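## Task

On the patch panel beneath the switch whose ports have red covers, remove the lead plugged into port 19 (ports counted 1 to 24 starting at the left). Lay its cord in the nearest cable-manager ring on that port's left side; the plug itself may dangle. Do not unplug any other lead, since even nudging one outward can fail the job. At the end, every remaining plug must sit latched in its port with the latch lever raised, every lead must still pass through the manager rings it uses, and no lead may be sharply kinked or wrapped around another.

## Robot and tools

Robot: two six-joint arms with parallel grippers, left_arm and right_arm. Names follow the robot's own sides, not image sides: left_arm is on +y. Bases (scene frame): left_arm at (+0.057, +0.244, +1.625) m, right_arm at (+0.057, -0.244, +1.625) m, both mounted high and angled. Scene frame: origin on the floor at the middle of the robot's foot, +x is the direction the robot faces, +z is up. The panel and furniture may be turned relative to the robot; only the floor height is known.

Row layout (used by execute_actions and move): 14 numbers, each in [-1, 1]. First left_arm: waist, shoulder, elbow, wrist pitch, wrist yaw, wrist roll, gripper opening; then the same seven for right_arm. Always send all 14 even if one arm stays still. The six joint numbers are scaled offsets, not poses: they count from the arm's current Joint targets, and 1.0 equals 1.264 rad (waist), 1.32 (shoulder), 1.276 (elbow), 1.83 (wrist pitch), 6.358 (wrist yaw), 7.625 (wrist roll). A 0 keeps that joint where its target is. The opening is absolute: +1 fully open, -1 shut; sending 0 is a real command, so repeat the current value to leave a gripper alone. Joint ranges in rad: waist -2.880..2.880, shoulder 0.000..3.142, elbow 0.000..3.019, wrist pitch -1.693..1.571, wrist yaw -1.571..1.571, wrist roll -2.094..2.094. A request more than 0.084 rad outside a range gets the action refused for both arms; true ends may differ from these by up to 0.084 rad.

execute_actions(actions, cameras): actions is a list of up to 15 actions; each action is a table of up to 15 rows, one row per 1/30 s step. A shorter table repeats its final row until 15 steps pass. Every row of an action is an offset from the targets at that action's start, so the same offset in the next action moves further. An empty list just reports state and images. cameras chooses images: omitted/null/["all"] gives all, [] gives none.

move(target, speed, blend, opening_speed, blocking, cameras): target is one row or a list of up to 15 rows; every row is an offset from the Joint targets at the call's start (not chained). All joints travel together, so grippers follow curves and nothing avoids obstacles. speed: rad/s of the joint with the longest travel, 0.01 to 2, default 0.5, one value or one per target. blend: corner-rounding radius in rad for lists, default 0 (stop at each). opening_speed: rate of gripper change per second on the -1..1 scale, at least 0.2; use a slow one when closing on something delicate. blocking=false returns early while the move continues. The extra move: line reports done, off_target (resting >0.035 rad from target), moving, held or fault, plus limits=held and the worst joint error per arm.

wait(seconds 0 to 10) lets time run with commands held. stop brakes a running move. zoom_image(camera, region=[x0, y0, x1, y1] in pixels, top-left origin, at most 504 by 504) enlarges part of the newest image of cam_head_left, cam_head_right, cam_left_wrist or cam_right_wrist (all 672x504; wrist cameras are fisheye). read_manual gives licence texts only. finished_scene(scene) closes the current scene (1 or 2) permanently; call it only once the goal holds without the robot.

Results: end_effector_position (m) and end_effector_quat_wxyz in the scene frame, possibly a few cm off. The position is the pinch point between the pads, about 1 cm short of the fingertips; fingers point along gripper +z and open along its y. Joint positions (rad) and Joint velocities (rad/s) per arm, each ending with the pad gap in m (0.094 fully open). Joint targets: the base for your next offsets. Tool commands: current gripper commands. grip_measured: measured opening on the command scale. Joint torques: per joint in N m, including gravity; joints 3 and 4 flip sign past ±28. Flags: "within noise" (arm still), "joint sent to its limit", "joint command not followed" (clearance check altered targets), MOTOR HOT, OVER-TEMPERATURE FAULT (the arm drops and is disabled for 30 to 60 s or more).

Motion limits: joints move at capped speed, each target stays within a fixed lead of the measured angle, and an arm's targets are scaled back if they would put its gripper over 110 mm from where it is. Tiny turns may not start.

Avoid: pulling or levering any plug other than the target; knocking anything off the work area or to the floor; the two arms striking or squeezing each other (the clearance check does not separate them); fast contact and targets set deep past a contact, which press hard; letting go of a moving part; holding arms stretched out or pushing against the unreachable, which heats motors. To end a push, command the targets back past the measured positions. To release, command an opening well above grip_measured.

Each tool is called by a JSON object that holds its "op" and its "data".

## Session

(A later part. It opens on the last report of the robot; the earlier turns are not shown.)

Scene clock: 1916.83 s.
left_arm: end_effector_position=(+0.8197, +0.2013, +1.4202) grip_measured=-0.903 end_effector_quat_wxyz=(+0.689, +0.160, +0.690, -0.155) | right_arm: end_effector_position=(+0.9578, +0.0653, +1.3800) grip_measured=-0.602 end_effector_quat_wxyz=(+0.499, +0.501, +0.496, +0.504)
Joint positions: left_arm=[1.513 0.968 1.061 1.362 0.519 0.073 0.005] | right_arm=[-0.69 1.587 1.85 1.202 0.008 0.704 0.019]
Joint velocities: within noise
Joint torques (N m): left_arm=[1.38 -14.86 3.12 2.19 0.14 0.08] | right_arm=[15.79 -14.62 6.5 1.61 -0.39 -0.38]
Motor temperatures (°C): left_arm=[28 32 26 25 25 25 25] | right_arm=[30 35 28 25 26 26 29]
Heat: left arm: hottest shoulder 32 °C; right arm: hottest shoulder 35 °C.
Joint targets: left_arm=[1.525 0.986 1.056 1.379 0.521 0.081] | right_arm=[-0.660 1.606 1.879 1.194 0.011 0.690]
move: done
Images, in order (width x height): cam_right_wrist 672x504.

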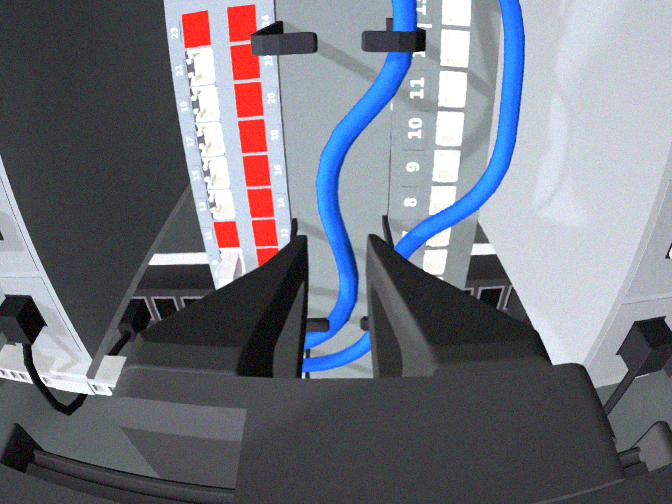

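{"op": "move", "data": {"target": [0,0,0,0,0,0,-0.9,0,0,0,0,0,0,-1], "opening_speed": 0.3, "cameras": ["cam_right_wrist"]}}

Scene clock: 1920.03 s.
left_arm: end_effector_position=(+0.8197, +0.2013, +1.4202) grip_measured=-0.903 end_effector_quat_wxyz=(+0.689, +0.160, +0.690, -0.155) | right_arm: end_effector_position=(+0.9574, +0.0665, +1.3786) grip_measured=-0.918 end_effector_quat_wxyz=(+0.499, +0.501, +0.498, +0.503)
Joint positions: left_arm=[1.513 0.968 1.061 1.362 0.519 0.073 0.005] | right_arm=[-0.69 1.589 1.851 1.199 0.01 0.7 0.004]
Joint velocities: within noise
Joint torques (N m): left_arm=[2.08 -14.97 3.22 2.29 0.13 0.07] | right_arm=[15.97 -14.68 6.43 1.69 -0.48 -0.35]
Motor temperatures (°C): left_arm=[28 32 26 25 25 25 25] | right_arm=[30 35 28 25 26 26 29]
Heat: left arm: hottest shoulder 32 °C; right arm: hottest shoulder 35 °C.
Joint targets: left_arm=[1.525 0.986 1.056 1.379 0.521 0.081] | right_arm=[-0.660 1.607 1.879 1.194 0.011 0.690]
move: done
Images, in order (width x height): cam_right_wrist 672x504.

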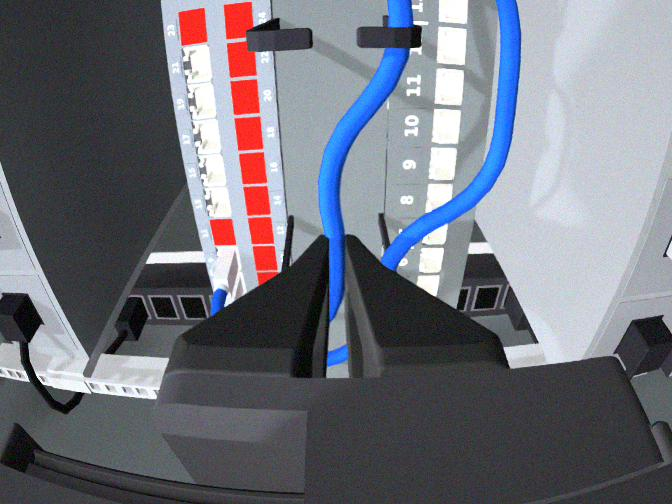

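{"op": "move", "data": {"target": [[0,0,0,0,0,0,-0.9,0.0024,0.0303,0.0705,-0.0301,0,0,-1],[0,0,0,0,0,0,-0.9,0.0142,-0.0091,0.0243,-0.0290,0,-0.0033,-1]], "speed": 0.06, "cameras": ["cam_right_wrist","cam_left_wrist"]}}

{"op": "zoom_image", "data": {"camera": "cam_left_wrist", "region": [350, 120, 430, 220]}}

Scene clock: 1932.00 s.
left_arm: end_effector_position=(+0.8197, +0.2013, +1.4202) grip_measured=-0.903 end_effector_quat_wxyz=(+0.689, +0.160, +0.690, -0.155) | right_arm: end_effector_position=(+0.9720, +0.0687, +1.3765) grip_measured=-0.920 end_effector_quat_wxyz=(+0.504, +0.497, +0.504, +0.494)
Joint positions: left_arm=[1.513 0.968 1.061 1.362 0.519 0.073 0.005] | right_arm=[-0.688 1.613 1.919 1.154 0.018 0.675 0.004]
Joint velocities: within noise
Joint torques (N m): left_arm=[1.55 -14.74 3.32 2.32 0.16 0.09] | right_arm=[17.67 -18.14 3.26 1.43 -0.77 -0.33]
Motor temperatures (°C): left_arm=[28 32 26 25 25 25 25] | right_arm=[30 35 28 25 26 26 29]
Heat: left arm: hottest shoulder 32 °C; right arm: hottest shoulder 35 °C.
Joint targets: left_arm=[1.525 0.986 1.056 1.379 0.521 0.081] | right_arm=[-0.642 1.594 1.910 1.141 0.011 0.665]
move: off_target (right_arm); right_arm: the waist is farthest, 0.046 rad from its target
Images, in order (width x height): cam_left_wrist 672x504, cam_right_wrist 672x504.

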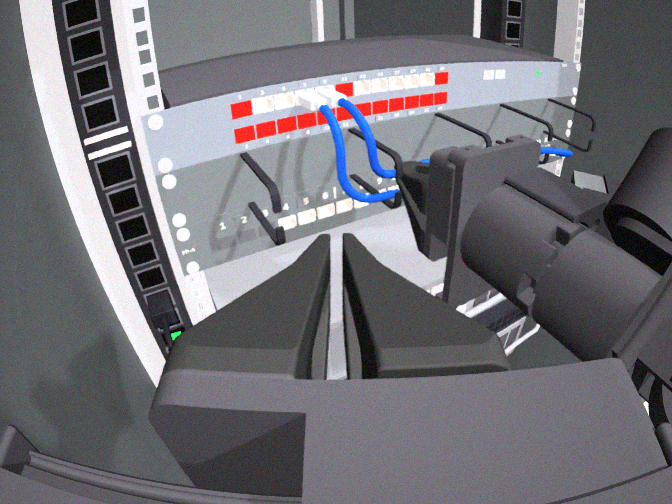

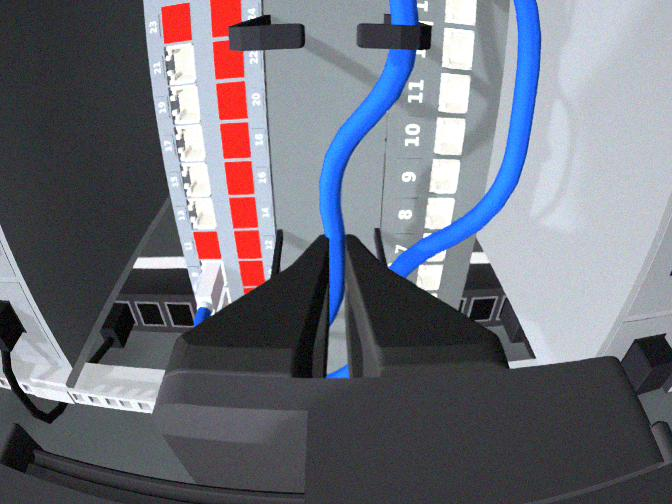

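Scaled by 5.040 from the camera's 672x504 image, which has a finer 960x720 frame.

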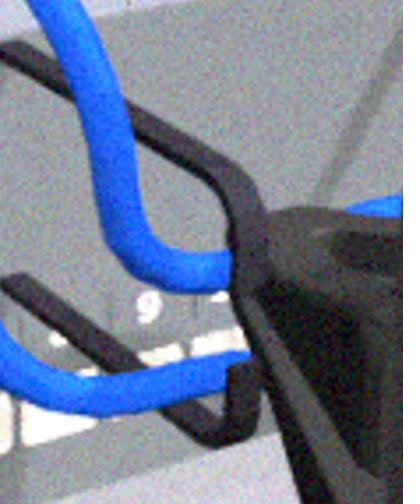

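{"op": "move", "data": {"target": [[0,0,0,0,0,0,-0.9,-0.012,0,0,0,0,0,-1],[0,0,0,0,0,0,-0.9,-0.012,0,0,0,0,0,-0.75]], "opening_speed": 0.2, "speed": 0.06, "cameras": ["cam_right_wrist","cam_left_wrist"]}}

{"op": "zoom_image", "data": {"camera": "cam_left_wrist", "region": [350, 120, 430, 220]}}

{"op": "zoom_image", "data": {"camera": "cam_right_wrist", "region": [230, 180, 430, 380]}}

Scene clock: 1940.23 s.
left_arm: end_effector_position=(+0.8197, +0.2013, +1.4202) grip_measured=-0.903 end_effector_quat_wxyz=(+0.689, +0.160, +0.690, -0.155) | right_arm: end_effector_position=(+0.9722, +0.0683, +1.3769) grip_measured=-0.753 end_effector_quat_wxyz=(+0.504, +0.497, +0.505, +0.494)
Joint positions: left_arm=[1.513 0.968 1.061 1.362 0.519 0.073 0.005] | right_arm=[-0.688 1.611 1.918 1.153 0.018 0.675 0.012]
Joint velocities: within noise
Joint torques (N m): left_arm=[1.61 -14.62 3.15 2.29 0.14 0.09] | right_arm=[16.21 -17.9 3.4 1.44 -0.76 -0.33]
Motor temperatures (°C): left_arm=[28 32 26 25 25 25 25] | right_arm=[30 35 28 25 26 26 30]
Heat: left arm: hottest shoulder 32 °C; right arm: hottest shoulder 35 °C.
Joint targets: left_arm=[1.525 0.986 1.056 1.379 0.521 0.081] | right_arm=[-0.657 1.594 1.910 1.141 0.011 0.665]
move: done
Images, in order (width x height): cam_left_wrist 672x504, cam_right_wrist 672x504.

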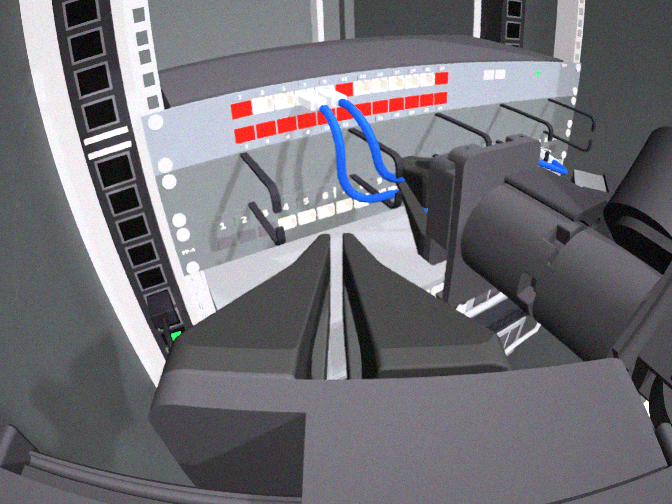

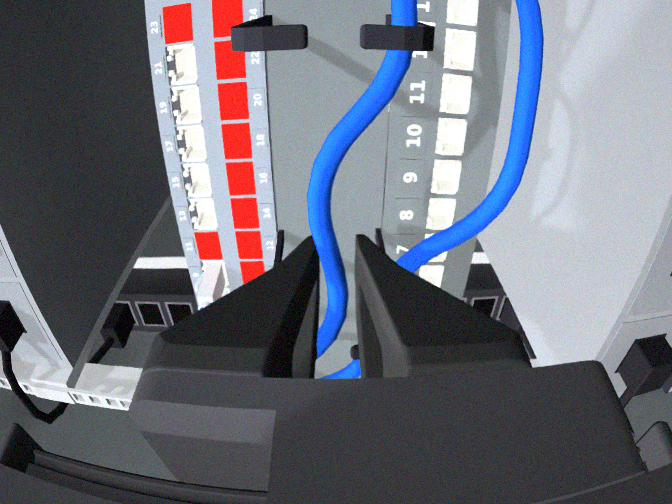

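Scaled by 5.040 from the camera's 672x504 image, which has a finer 960x720 frame.

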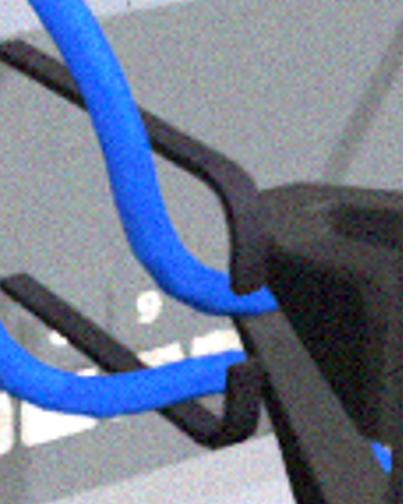

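Scaled by 2.520 from the camera's 672x504 image, which has a finer 960x720 frame.

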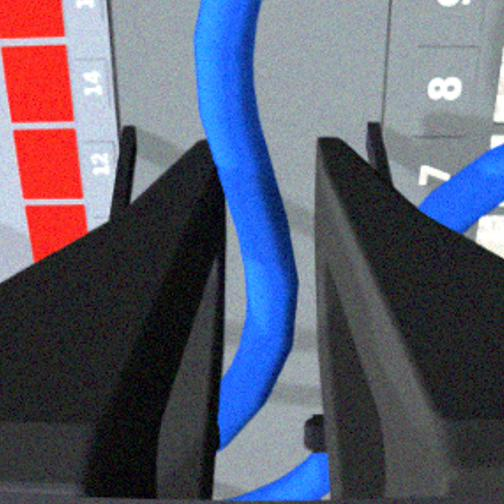

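{"op": "move", "data": {"target": [[0,0,0,0,0,0,-0.9,0,-0.0144,-0.0784,0.0399,0,0,-0.65],[0,0,0,0,0,0,-0.9,0,-0.0712,-0.2978,0.1743,0,0,-0.65]], "speed": 0.12, "blend": 0.03, "cameras": ["cam_right_wrist","cam_left_wrist"]}}

{"op": "zoom_image", "data": {"camera": "cam_left_wrist", "region": [370, 140, 430, 200]}}

{"op": "zoom_image", "data": {"camera": "cam_right_wrist", "region": [270, 160, 370, 260]}}

Scene clock: 1949.33 s.
left_arm: end_effector_position=(+0.8197, +0.2013, +1.4202) grip_measured=-0.903 end_effector_quat_wxyz=(+0.689, +0.160, +0.690, -0.155) | right_arm: end_effector_position=(+0.8679, +0.0651, +1.3809) grip_measured=-0.652 end_effector_quat_wxyz=(+0.503, +0.496, +0.503, +0.497)
Joint positions: left_arm=[1.513 0.968 1.061 1.362 0.519 0.073 0.005] | right_arm=[-0.684 1.522 1.538 1.445 0.013 0.675 0.016]
Joint velocities: within noise
Joint torques (N m): left_arm=[1.67 -14.68 3.29 2.17 0.16 0.11] | right_arm=[14.92 -16.26 1.48 2.47 -0.6 -0.33]
Motor temperatures (°C): left_arm=[28 32 26 25 25 25 25] | right_arm=[30 35 28 25 26 26 29]
Heat: left arm: hottest shoulder 32 °C; right arm: hottest shoulder 35 °C.
Joint targets: left_arm=[1.525 0.986 1.056 1.379 0.521 0.081] | right_arm=[-0.657 1.500 1.530 1.460 0.011 0.665]
move: done
Images, in order (width x height): cam_left_wrist 672x504, cam_right_wrist 672x504.

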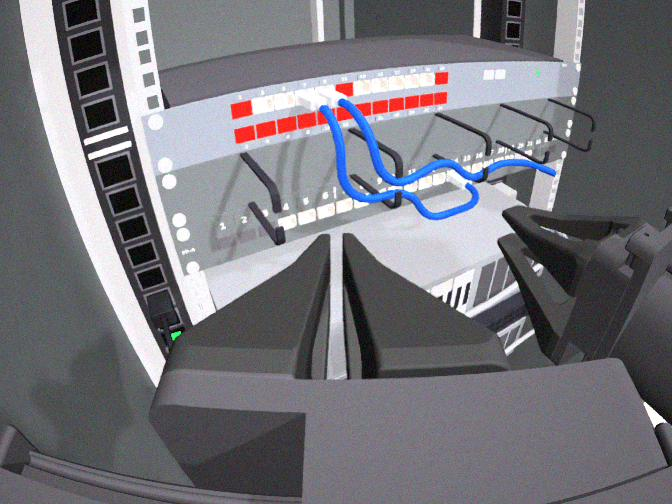

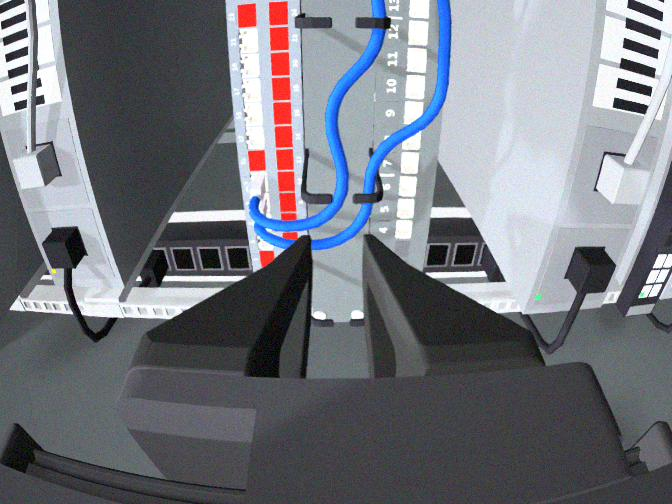

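Scaled by 8.400 from the camera's 672x504 image, which has a finer 960x720 frame.

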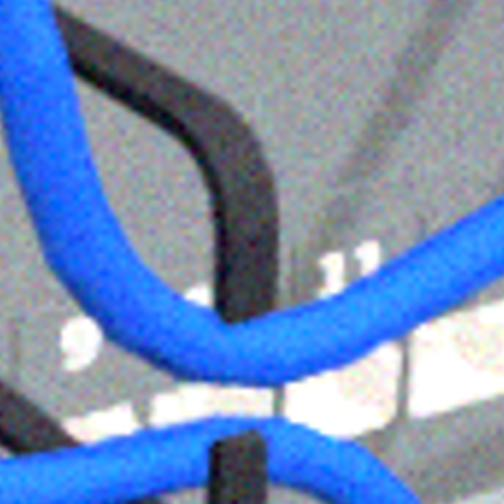

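Scaled by 5.040 from the camera's 672x504 image, which has a finer 960x720 frame.

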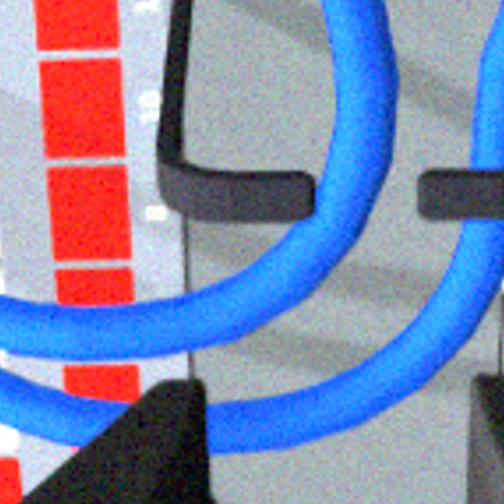

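{"op": "move", "data": {"target": [0,0,0,0,0,0,-0.9,-0.2943,-0.2311,-0.2469,0,-0.0058,0.0476,-0.65], "speed": 0.4, "cameras": ["cam_right_wrist"]}}

{"op": "move", "data": {"target": [[-0.4984,-0.0652,0.0345,-0.4372,-0.2450,-0.0833,-0.9,0,0,0,0,0,0,-0.65],[-0.9589,0.0530,0.4216,-0.5410,-0.2388,-0.0965,-0.9,0,0,0,0,0,0,-0.65]], "speed": 0.5, "blend": 0.05, "cameras": ["cam_left_wrist"]}}

{"op": "zoom_image", "data": {"camera": "cam_left_wrist", "region": [250, 0, 400, 150]}}

Scene clock: 1995.80 s.
left_arm: end_effector_position=(+0.8197, +0.2013, +1.4202) grip_measured=-0.903 end_effector_quat_wxyz=(+0.689, +0.160, +0.690, -0.155) | right_arm: end_effector_position=(+0.8493, -0.1094, +1.3806) grip_measured=-0.652 end_effector_quat_wxyz=(+0.498, +0.500, +0.502, +0.499)
Joint positions: left_arm=[1.513 0.968 1.061 1.362 0.519 0.073 0.005] | right_arm=[-1.012 1.212 1.223 1.446 -0.022 1.013 0.016]
Joint velocities: within noise
Joint torques (N m): left_arm=[1.9 -14.74 3.12 2.21 0.15 0.09] | right_arm=[4.07 -19.43 1.81 2.77 -0.49 -0.11]
Motor temperatures (°C): left_arm=[28 32 26 25 25 25 25] | right_arm=[30 35 27 25 26 26 28]
Heat: left arm: hottest shoulder 32 °C; right arm: hottest shoulder 35 °C.
Joint targets: left_arm=[1.525 0.986 1.056 1.379 0.521 0.081] | right_arm=[-1.029 1.195 1.215 1.460 -0.025 1.028]
move: done
Images, in order (width x height): cam_right_wrist 672x504.

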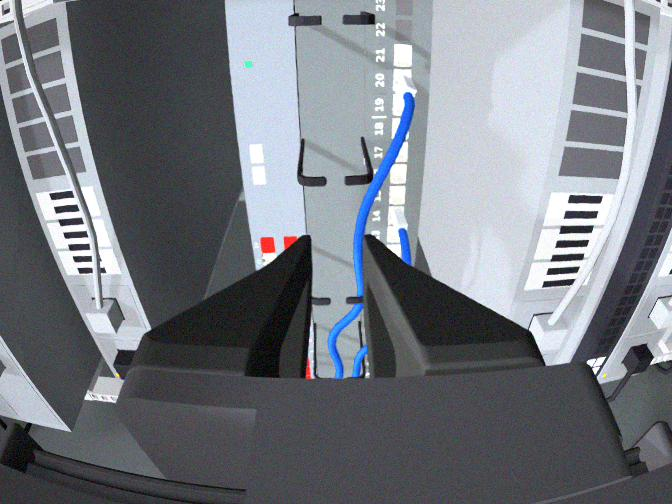

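Scene clock: 2000.90 s.
left_arm: end_effector_position=(+0.9101, +0.0515, +1.4516) grip_measured=-0.903 end_effector_quat_wxyz=(+0.185, -0.683, +0.682, -0.185) | right_arm: end_effector_position=(+0.8490, -0.1092, +1.3804) grip_measured=-0.652 end_effector_quat_wxyz=(+0.498, +0.501, +0.502, +0.500)
Joint positions: left_arm=[0.327 1.045 1.576 0.397 -0.999 -0.646 0.005] | right_arm=[-1.012 1.212 1.222 1.446 -0.022 1.015 0.016]
Joint velocities: within noise
Joint torques (N m): left_arm=[-5.19 -6.65 4.33 0.12 0.32 -0.07] | right_arm=[3.96 -19.6 1.88 2.76 -0.47 -0.13]
Motor temperatures (°C): left_arm=[28 32 26 25 25 25 25] | right_arm=[30 35 27 25 26 26 28]
Heat: left arm: hottest shoulder 32 °C; right arm: hottest shoulder 35 °C.
Joint targets: left_arm=[0.313 1.056 1.594 0.389 -0.997 -0.655] | right_arm=[-1.029 1.195 1.215 1.460 -0.025 1.028]
move: done
Images, in order (width x height): cam_left_wrist 672x504.

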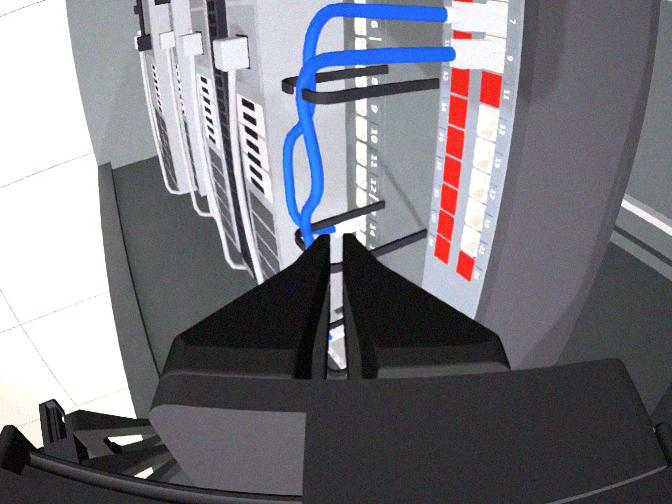

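Scaled by 3.360 from the camera's 672x504 image, which has a finer 960x720 frame.

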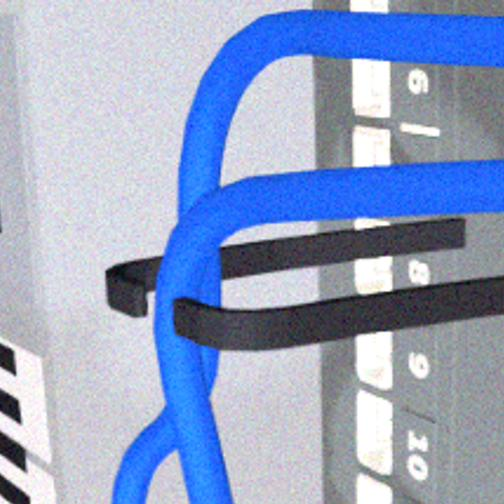

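{"op": "wait", "data": {"seconds": 0.1, "cameras": ["cam_right_wrist","cam_left_wrist"]}}

{"op": "zoom_image", "data": {"camera": "cam_right_wrist", "region": [280, 60, 480, 260]}}

Scene clock: 2020.47 s.
left_arm: end_effector_position=(+0.9101, +0.0515, +1.4516) grip_measured=-0.903 end_effector_quat_wxyz=(+0.185, -0.683, +0.682, -0.185) | right_arm: end_effector_position=(+0.8490, -0.1092, +1.3804) grip_measured=-0.652 end_effector_quat_wxyz=(+0.498, +0.501, +0.502, +0.500)
Joint positions: left_arm=[0.327 1.045 1.576 0.397 -0.999 -0.647 0.005] | right_arm=[-1.012 1.212 1.222 1.446 -0.022 1.015 0.016]
Joint velocities: within noise
Joint torques (N m): left_arm=[-4.95 -6.07 4.31 0.16 0.32 -0.04] | right_arm=[3.9 -19.6 1.88 2.77 -0.47 -0.12]
Motor temperatures (°C): left_arm=[28 31 26 25 25 25 25] | right_arm=[30 34 27 25 26 26 28]
Heat: left arm: hottest shoulder 31 °C; right arm: hottest shoulder 34 °C.
Joint targets: left_arm=[0.313 1.056 1.594 0.389 -0.997 -0.655] | right_arm=[-1.029 1.195 1.215 1.460 -0.025 1.028]
Tool commands: left_gripper/opening=-0.9 right_gripper/opening=-0.65
wait: 0.10 s; at rest from the start
Images, in order (width x height): cam_left_wrist 672x504, cam_right_wrist 672x504.

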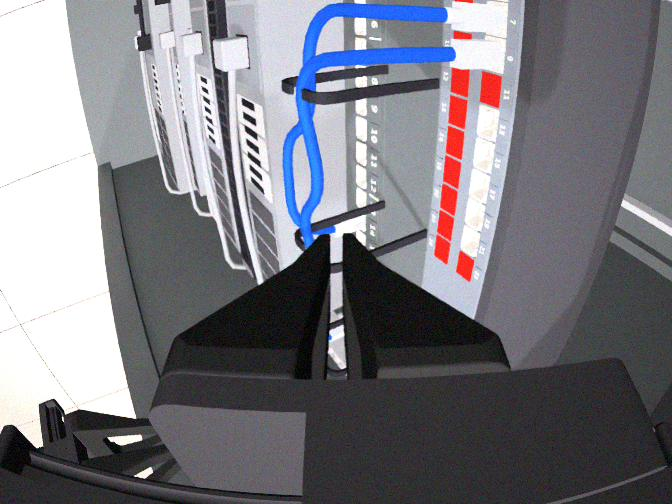

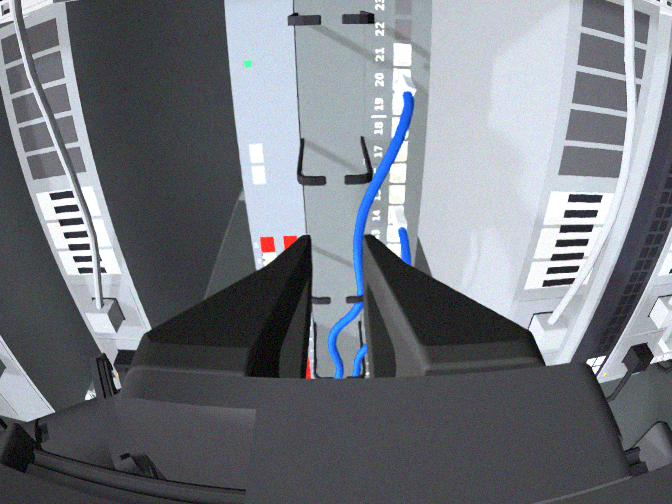

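Scaled by 2.520 from the camera's 672x504 image, which has a finer 960x720 frame.

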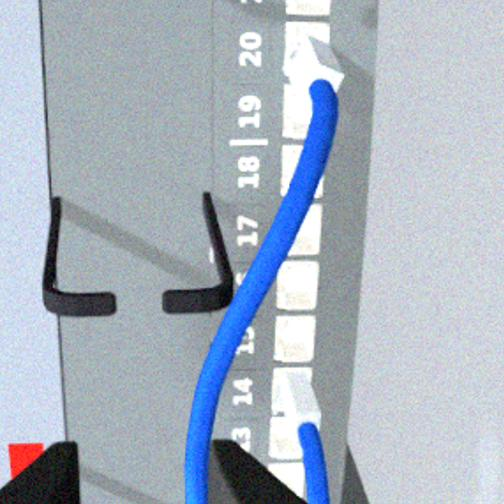

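{"op": "move", "data": {"target": [0.4604,-0.1182,-0.3871,0.1038,-0.0063,0.0132,-0.9,-0.0285,0.1174,0.2766,-0.1104,-0.0005,0.0043,-0.6], "speed": 0.3, "cameras": ["cam_right_wrist","cam_left_wrist"]}}

{"op": "zoom_image", "data": {"camera": "cam_right_wrist", "region": [280, 120, 480, 320]}}

Scene clock: 2048.33 s.
left_arm: end_effector_position=(+0.7441, +0.1954, +1.3234) grip_measured=-0.903 end_effector_quat_wxyz=(+0.304, -0.556, +0.770, +0.078) | right_arm: end_effector_position=(+0.9319, -0.1082, +1.3527) grip_measured=-0.602 end_effector_quat_wxyz=(+0.503, +0.500, +0.497, +0.501)
Joint positions: left_arm=[0.882 0.916 1.105 0.566 -1.035 -0.563 0.005] | right_arm=[-1.043 1.329 1.535 1.266 -0.025 1.046 0.019]
Joint velocities: within noise
Joint torques (N m): left_arm=[-0.67 -14.15 3.07 1.42 -0.11 0.14] | right_arm=[4.19 -19.08 7.38 2.04 -0.47 -0.1]
Motor temperatures (°C): left_arm=[28 31 26 25 25 25 25] | right_arm=[29 35 27 25 26 26 28]
Heat: left arm: hottest shoulder 31 °C; right arm: hottest shoulder 35 °C.
Joint targets: left_arm=[0.895 0.900 1.100 0.579 -1.037 -0.554] | right_arm=[-1.065 1.350 1.568 1.258 -0.028 1.061]
move: done
Images, in order (width x height): cam_left_wrist 672x504, cam_right_wrist 672x504.

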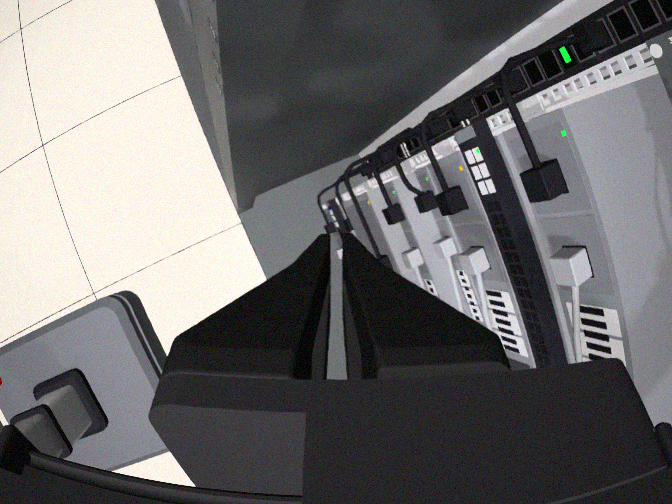

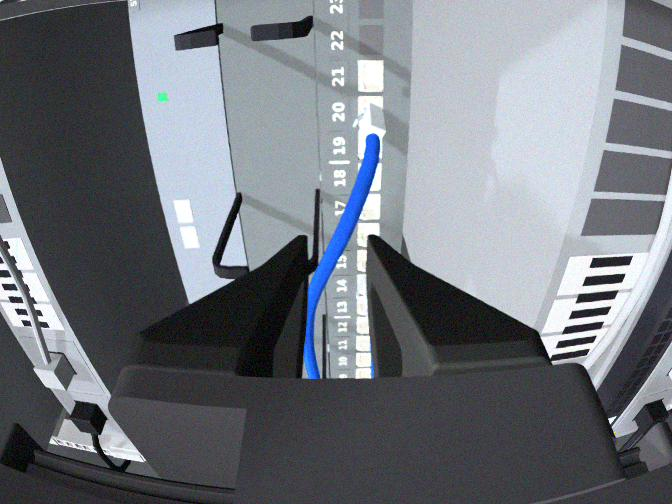

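Scaled by 2.520 from the camera's 672x504 image, which has a finer 960x720 frame.

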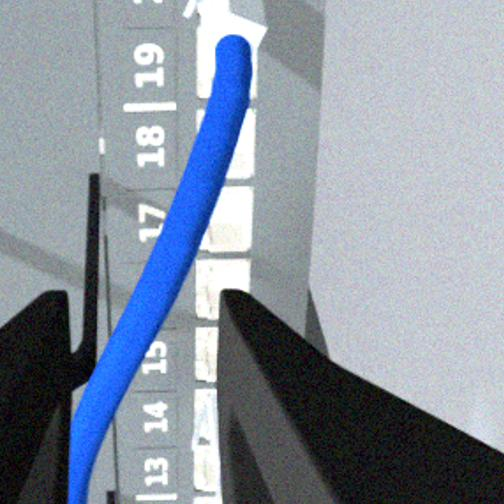

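{"op": "move", "data": {"target": [0,0,0,0,0,0,-0.9,-0.004,0.0508,0.1607,-0.0801,0,0,-0.7], "speed": 0.1, "cameras": ["cam_right_wrist"]}}

{"op": "zoom_image", "data": {"camera": "cam_right_wrist", "region": [240, 120, 440, 320]}}

Scene clock: 2070.40 s.
left_arm: end_effector_position=(+0.7442, +0.1957, +1.3237) grip_measured=-0.903 end_effector_quat_wxyz=(+0.304, -0.556, +0.770, +0.078) | right_arm: end_effector_position=(+0.9814, -0.1053, +1.3416) grip_measured=-0.698 end_effector_quat_wxyz=(+0.498, +0.501, +0.503, +0.499)
Joint positions: left_arm=[0.882 0.915 1.105 0.566 -1.035 -0.562 0.005] | right_arm=[-1.048 1.396 1.731 1.12 -0.025 1.048 0.014]
Joint velocities: within noise
Joint torques (N m): left_arm=[-0.56 -13.98 3.06 1.43 -0.12 0.09] | right_arm=[4.72 -20.48 9.51 1.94 -0.45 -0.15]
Motor temperatures (°C): left_arm=[28 32 26 25 25 25 25] | right_arm=[29 35 28 25 26 26 28]
Heat: left arm: hottest shoulder 32 °C; right arm: hottest shoulder 35 °C.
Joint targets: left_arm=[0.895 0.900 1.100 0.579 -1.037 -0.554] | right_arm=[-1.070 1.417 1.773 1.112 -0.029 1.061]
move: off_target (right_arm); right_arm: the elbow is farthest, 0.042 rad from its target
Images, in order (width x height): cam_right_wrist 672x504.

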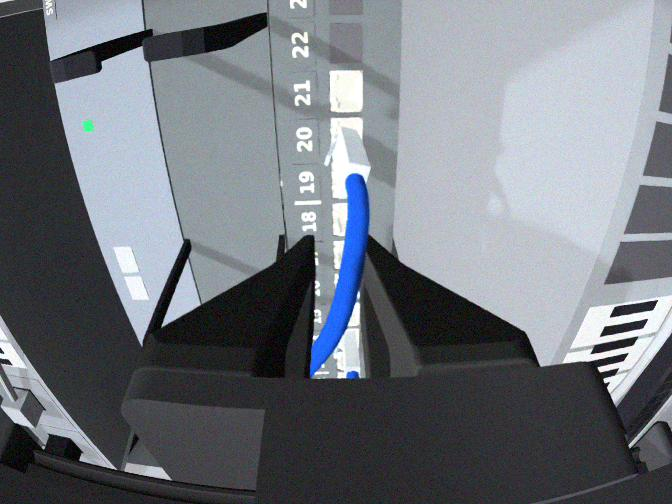

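Scaled by 2.520 from the camera's 672x504 image, which has a finer 960x720 frame.

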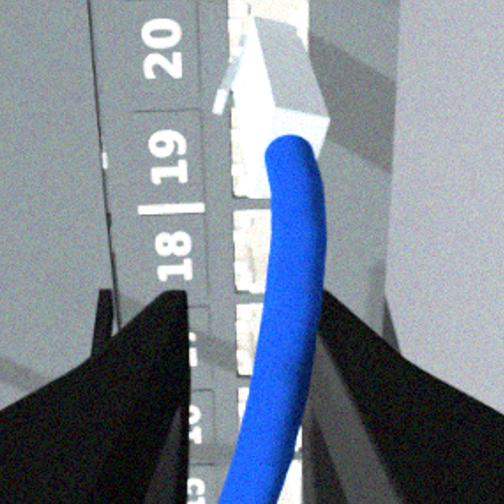

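{"op": "move", "data": {"target": [0,0,0,0,0,0,-0.9,0,0,0,0,0,0,-1], "opening_speed": 0.3, "cameras": ["cam_right_wrist"]}}

Scene clock: 2074.67 s.
left_arm: end_effector_position=(+0.7442, +0.1957, +1.3237) grip_measured=-0.903 end_effector_quat_wxyz=(+0.304, -0.556, +0.770, +0.078) | right_arm: end_effector_position=(+0.9816, -0.1053, +1.3413) grip_measured=-0.930 end_effector_quat_wxyz=(+0.497, +0.501, +0.502, +0.499)
Joint positions: left_arm=[0.882 0.915 1.105 0.566 -1.035 -0.562 0.005] | right_arm=[-1.048 1.396 1.732 1.119 -0.025 1.05 0.003]
Joint velocities: within noise
Joint torques (N m): left_arm=[-0.44 -14.1 3.03 1.4 -0.1 0.11] | right_arm=[4.72 -20.19 9.37 1.99 -0.43 -0.14]
Motor temperatures (°C): left_arm=[28 32 26 25 25 25 25] | right_arm=[29 36 28 25 26 26 28]
Heat: left arm: hottest shoulder 32 °C; right arm: hottest shoulder 36 °C.
Joint targets: left_arm=[0.895 0.900 1.100 0.579 -1.037 -0.554] | right_arm=[-1.070 1.417 1.773 1.112 -0.029 1.061]
move: off_target (right_arm); right_arm: the elbow is farthest, 0.041 rad from its target
Images, in order (width x height): cam_right_wrist 672x504.

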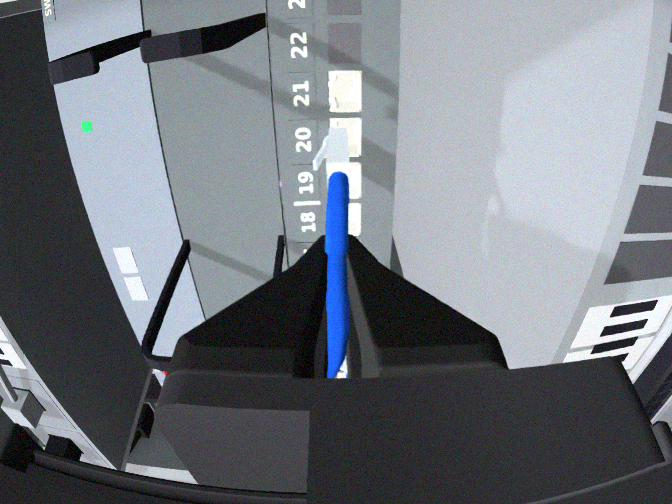

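{"op": "move", "data": {"target": [[0,0,0,0,0,0,-0.9,-0.0008,-0.0621,-0.1763,0.0880,0,0,-1],[0,0,0,0,0,0,-0.9,-0.0071,-0.1409,-0.2398,0.0607,0,0.0014,-1]], "speed": 0.1, "cameras": ["cam_right_wrist"]}}

{"op": "zoom_image", "data": {"camera": "cam_right_wrist", "region": [240, 200, 440, 400]}}

Scene clock: 2107.03 s.
left_arm: end_effector_position=(+0.7442, +0.1957, +1.3237) grip_measured=-0.903 end_effector_quat_wxyz=(+0.304, -0.556, +0.770, +0.078) | right_arm: end_effector_position=(+0.9303, -0.1184, +1.3691) grip_measured=-0.931 end_effector_quat_wxyz=(+0.490, +0.501, +0.507, +0.502)
Joint positions: left_arm=[0.882 0.915 1.105 0.566 -1.035 -0.562 0.005] | right_arm=[-1.049 1.261 1.477 1.224 -0.035 1.057 0.003]
Joint velocities: within noise
Joint torques (N m): left_arm=[-0.32 -14.1 2.91 1.46 -0.1 0.08] | right_arm=[2.96 -23.24 3.51 2.28 -0.1 -0.13]
Motor temperatures (°C): left_arm=[28 33 26 25 25 25 25] | right_arm=[29 38 29 25 26 26 30]
Heat: left arm: hottest shoulder 33 °C; right arm: hottest shoulder 38 °C.
Joint targets: left_arm=[0.895 0.900 1.100 0.579 -1.037 -0.554] | right_arm=[-1.079 1.231 1.467 1.223 -0.029 1.071]
move: done
Images, in order (width x height): cam_right_wrist 672x504.

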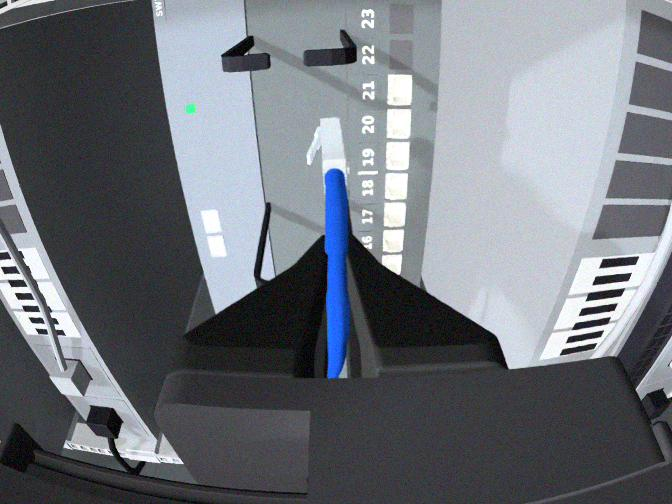

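Scaled by 2.520 from the camera's 672x504 image, which has a finer 960x720 frame.

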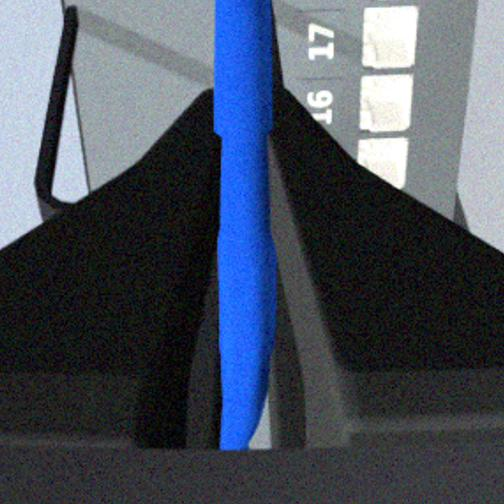

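{"op": "move", "data": {"target": [0.0704,0.2629,0.1309,0.4880,0.1659,0.1530,-0.9,0,0,0,0,0,0,-1], "speed": 0.5, "cameras": ["cam_left_wrist"]}}

{"op": "zoom_image", "data": {"camera": "cam_left_wrist", "region": [230, 30, 430, 230]}}

{"op": "zoom_image", "data": {"camera": "cam_left_wrist", "region": [430, 60, 672, 300]}}

Scene clock: 2115.60 s.
left_arm: end_effector_position=(+0.8534, +0.0940, +1.3858) grip_measured=-0.903 end_effector_quat_wxyz=(+0.710, -0.001, +0.705, +0.004) | right_arm: end_effector_position=(+0.9300, -0.1181, +1.3687) grip_measured=-0.931 end_effector_quat_wxyz=(+0.489, +0.501, +0.507, +0.503)
Joint positions: left_arm=[0.968 1.233 1.248 1.456 0.016 0.604 0.005] | right_arm=[-1.049 1.261 1.477 1.223 -0.035 1.058 0.003]
Joint velocities: within noise
Joint torques (N m): left_arm=[-3.14 -13.04 4.21 2.1 0.45 0.09] | right_arm=[2.78 -23.36 3.6 2.28 -0.1 -0.13]
Motor temperatures (°C): left_arm=[28 33 26 25 25 25 25] | right_arm=[28 39 29 25 26 26 30]
Heat: left arm: hottest shoulder 33 °C; right arm: hottest shoulder 39 °C.
Joint targets: left_arm=[0.984 1.247 1.267 1.472 0.018 0.613] | right_arm=[-1.079 1.231 1.467 1.223 -0.029 1.072]
move: done
Images, in order (width x height): cam_left_wrist 672x504.

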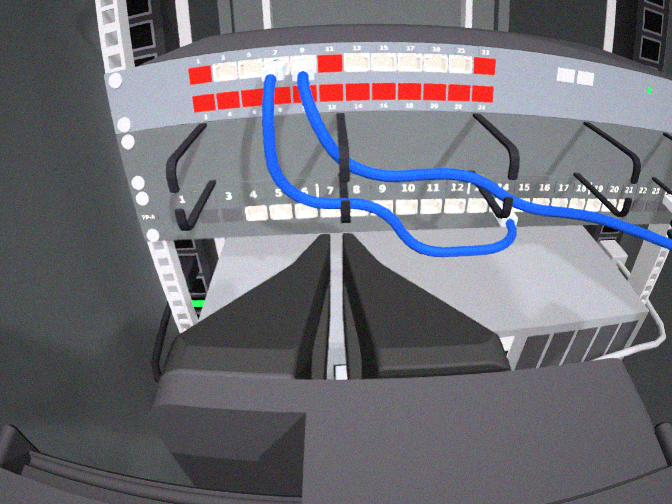

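Scaled by 2.520 from the camera's 672x504 image, which has a finer 960x720 frame.

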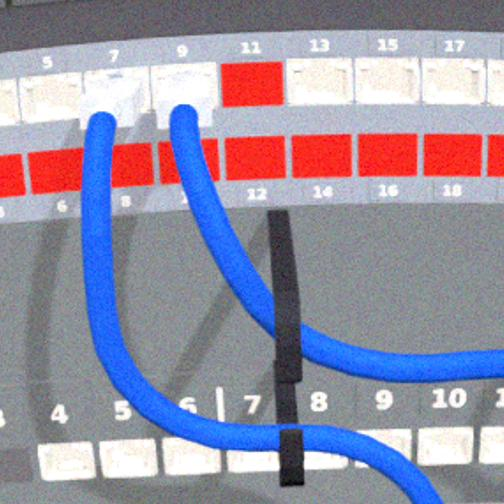

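Scaled by 2.083 from the camera's 672x504 image, which has a finer 960x720 frame.

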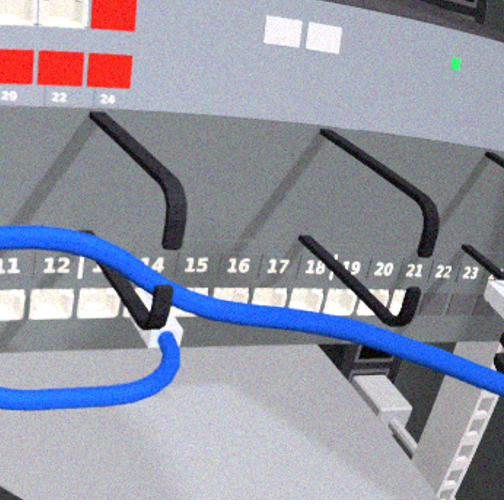

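{"op": "zoom_image", "data": {"camera": "cam_left_wrist", "region": [480, 160, 550, 230]}}

Scaled by 7.200 from the camera's 672x504 image, which has a finer 960x720 frame.

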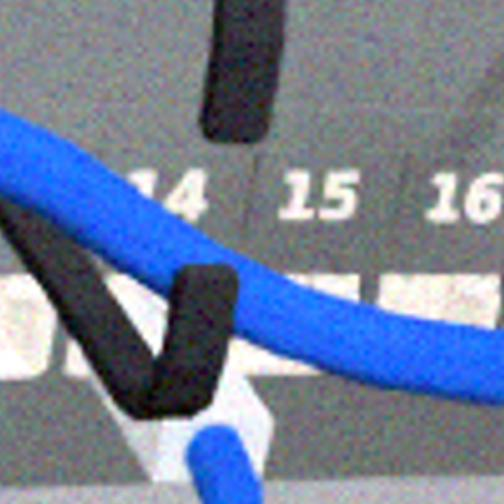

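{"op": "move", "data": {"target": [0,0,0,0,0,0,-0.9,0.0625,-0.0045,0.0063,0.0093,0,-0.0042,-1], "speed": 0.08, "cameras": ["cam_right_wrist","cam_left_wrist"]}}

{"op": "zoom_image", "data": {"camera": "cam_left_wrist", "region": [430, 60, 672, 300]}}

Scene clock: 2132.20 s.
left_arm: end_effector_position=(+0.8536, +0.0941, +1.3860) grip_measured=-0.903 end_effector_quat_wxyz=(+0.710, -0.001, +0.704, +0.004) | right_arm: end_effector_position=(+0.9332, -0.1135, +1.3809) grip_measured=-0.931 end_effector_quat_wxyz=(+0.487, +0.506, +0.497, +0.510)
Joint positions: left_arm=[0.968 1.233 1.248 1.457 0.016 0.604 0.005] | right_arm=[-1.021 1.25 1.477 1.223 -0.032 1.054 0.003]
Joint velocities: within noise
Joint torques (N m): left_arm=[-2.73 -13.1 4.1 2.03 0.48 0.09] | right_arm=[7.53 -22.48 4.36 2.86 -0.19 -0.39]
Motor temperatures (°C): left_arm=[28 33 26 25 25 25 25] | right_arm=[28 39 29 25 26 26 30]
Heat: left arm: hottest shoulder 33 °C; right arm: hottest shoulder 39 °C.
Joint targets: left_arm=[0.983 1.247 1.267 1.472 0.017 0.613] | right_arm=[-1.000 1.226 1.475 1.240 -0.029 1.039]
move: done
Images, in order (width x height): cam_left_wrist 672x504, cam_right_wrist 672x504.

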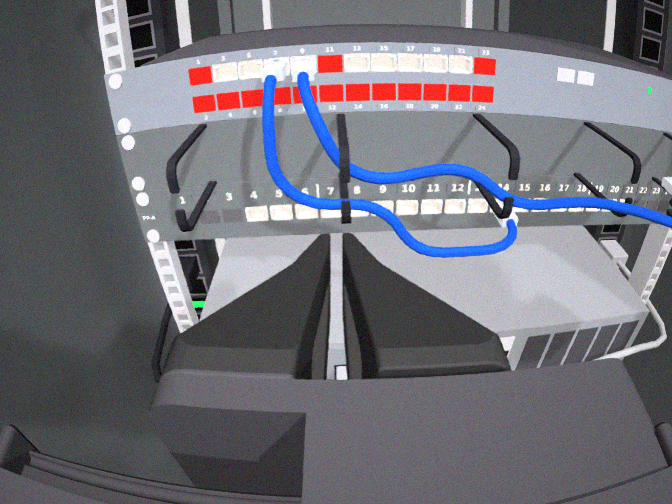

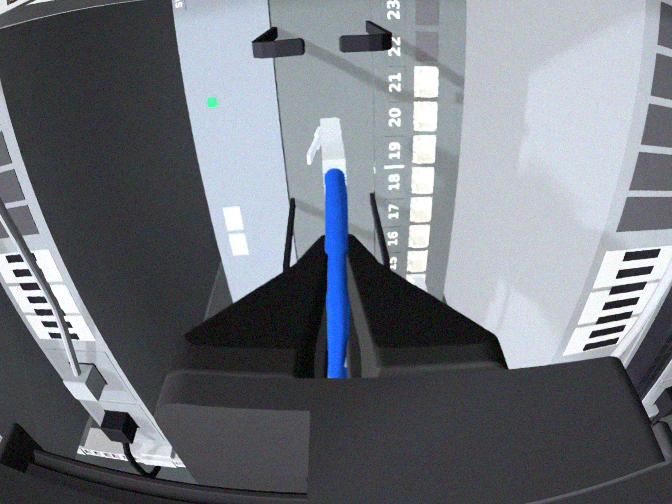

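Scaled by 2.083 from the camera's 672x504 image, which has a finer 960x720 frame.

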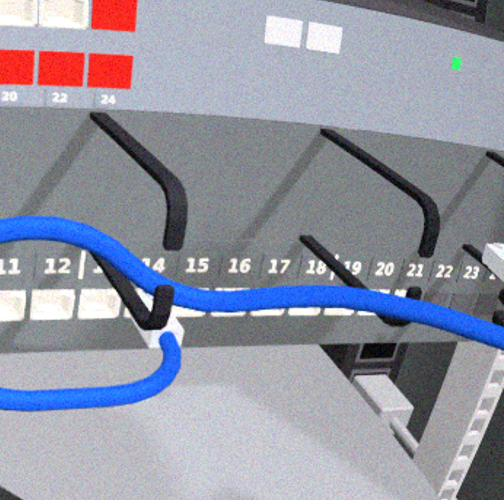

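{"op": "move", "data": {"target": [[0,0,0,0,0,0,-0.9,0.0119,-0.0120,-0.0071,0.0055,0,0,-1],[0,0,0,0,0,0,-0.9,0.0119,0.0583,0.1411,-0.0656,0,-0.0025,-1]], "speed": 0.07, "cameras": ["cam_right_wrist","cam_left_wrist"]}}

{"op": "zoom_image", "data": {"camera": "cam_left_wrist", "region": [430, 60, 672, 300]}}

Scene clock: 2148.23 s.
left_arm: end_effector_position=(+0.8536, +0.0942, +1.3859) grip_measured=-0.903 end_effector_quat_wxyz=(+0.710, -0.001, +0.704, +0.004) | right_arm: end_effector_position=(+0.9723, -0.1111, +1.3859) grip_measured=-0.932 end_effector_quat_wxyz=(+0.490, +0.504, +0.497, +0.510)
Joint positions: left_arm=[0.968 1.233 1.248 1.457 0.016 0.604 0.005] | right_arm=[-1.006 1.284 1.612 1.127 -0.032 1.034 0.003]
Joint velocities: within noise
Joint torques (N m): left_arm=[-2.84 -13.1 4.19 2.04 0.47 0.08] | right_arm=[8 -19.84 9.43 2.17 -0.24 -0.39]
Motor temperatures (°C): left_arm=[28 33 26 25 25 25 25] | right_arm=[28 39 29 25 26 26 30]
Heat: left arm: hottest shoulder 33 °C; right arm: hottest shoulder 39 °C.
Joint targets: left_arm=[0.984 1.247 1.267 1.472 0.017 0.613] | right_arm=[-0.985 1.302 1.655 1.120 -0.029 1.020]
move: off_target (right_arm); right_arm: the elbow is farthest, 0.043 rad from its target
Images, in order (width x height): cam_left_wrist 672x504, cam_right_wrist 672x504.

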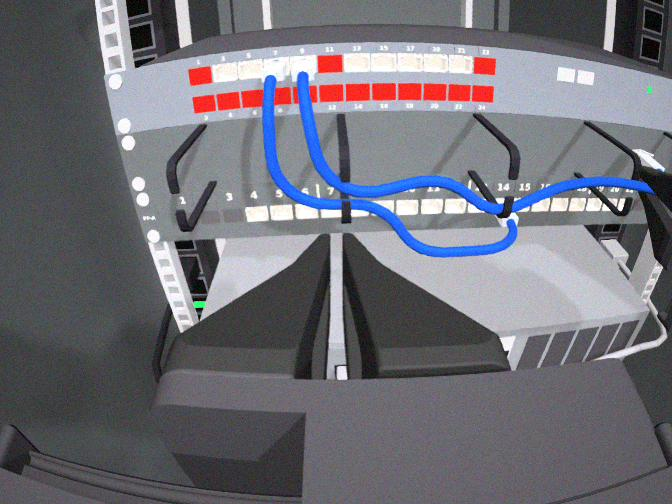

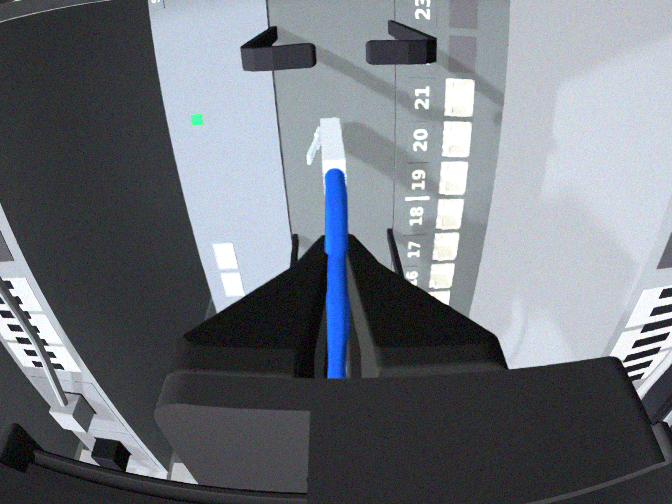

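Scaled by 2.083 from the camera's 672x504 image, which has a finer 960x720 frame.

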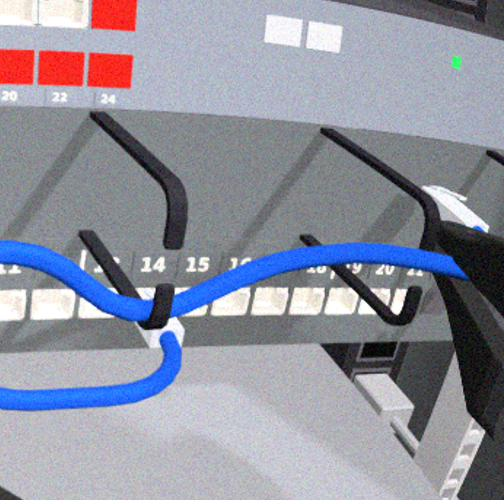

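{"op": "zoom_image", "data": {"camera": "cam_left_wrist", "region": [590, 140, 670, 220]}}

{"op": "zoom_image", "data": {"camera": "cam_left_wrist", "region": [300, 130, 400, 230]}}

{"op": "zoom_image", "data": {"camera": "cam_left_wrist", "region": [470, 160, 550, 240]}}

Scaled by 6.300 from the camera's 672x504 image, which has a finer 960x720 frame.

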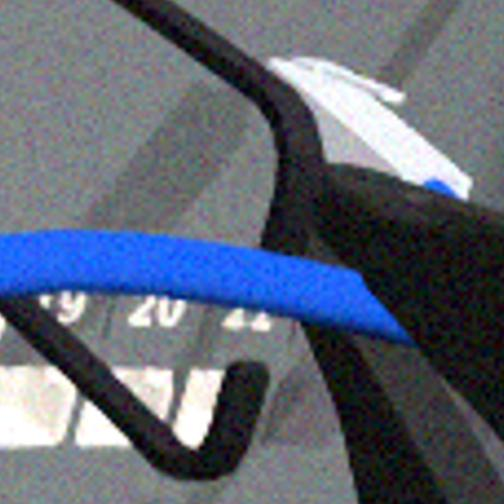

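Scaled by 5.040 from the camera's 672x504 image, which has a finer 960x720 frame.

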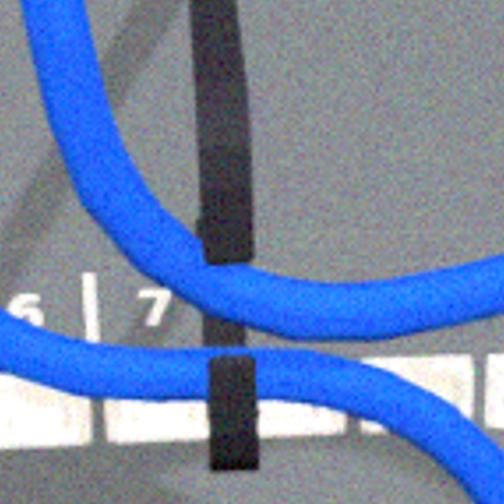

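Scaled by 6.300 from the camera's 672x504 image, which has a finer 960x720 frame.

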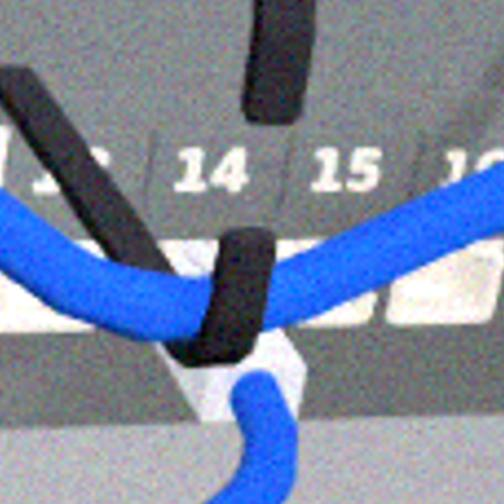

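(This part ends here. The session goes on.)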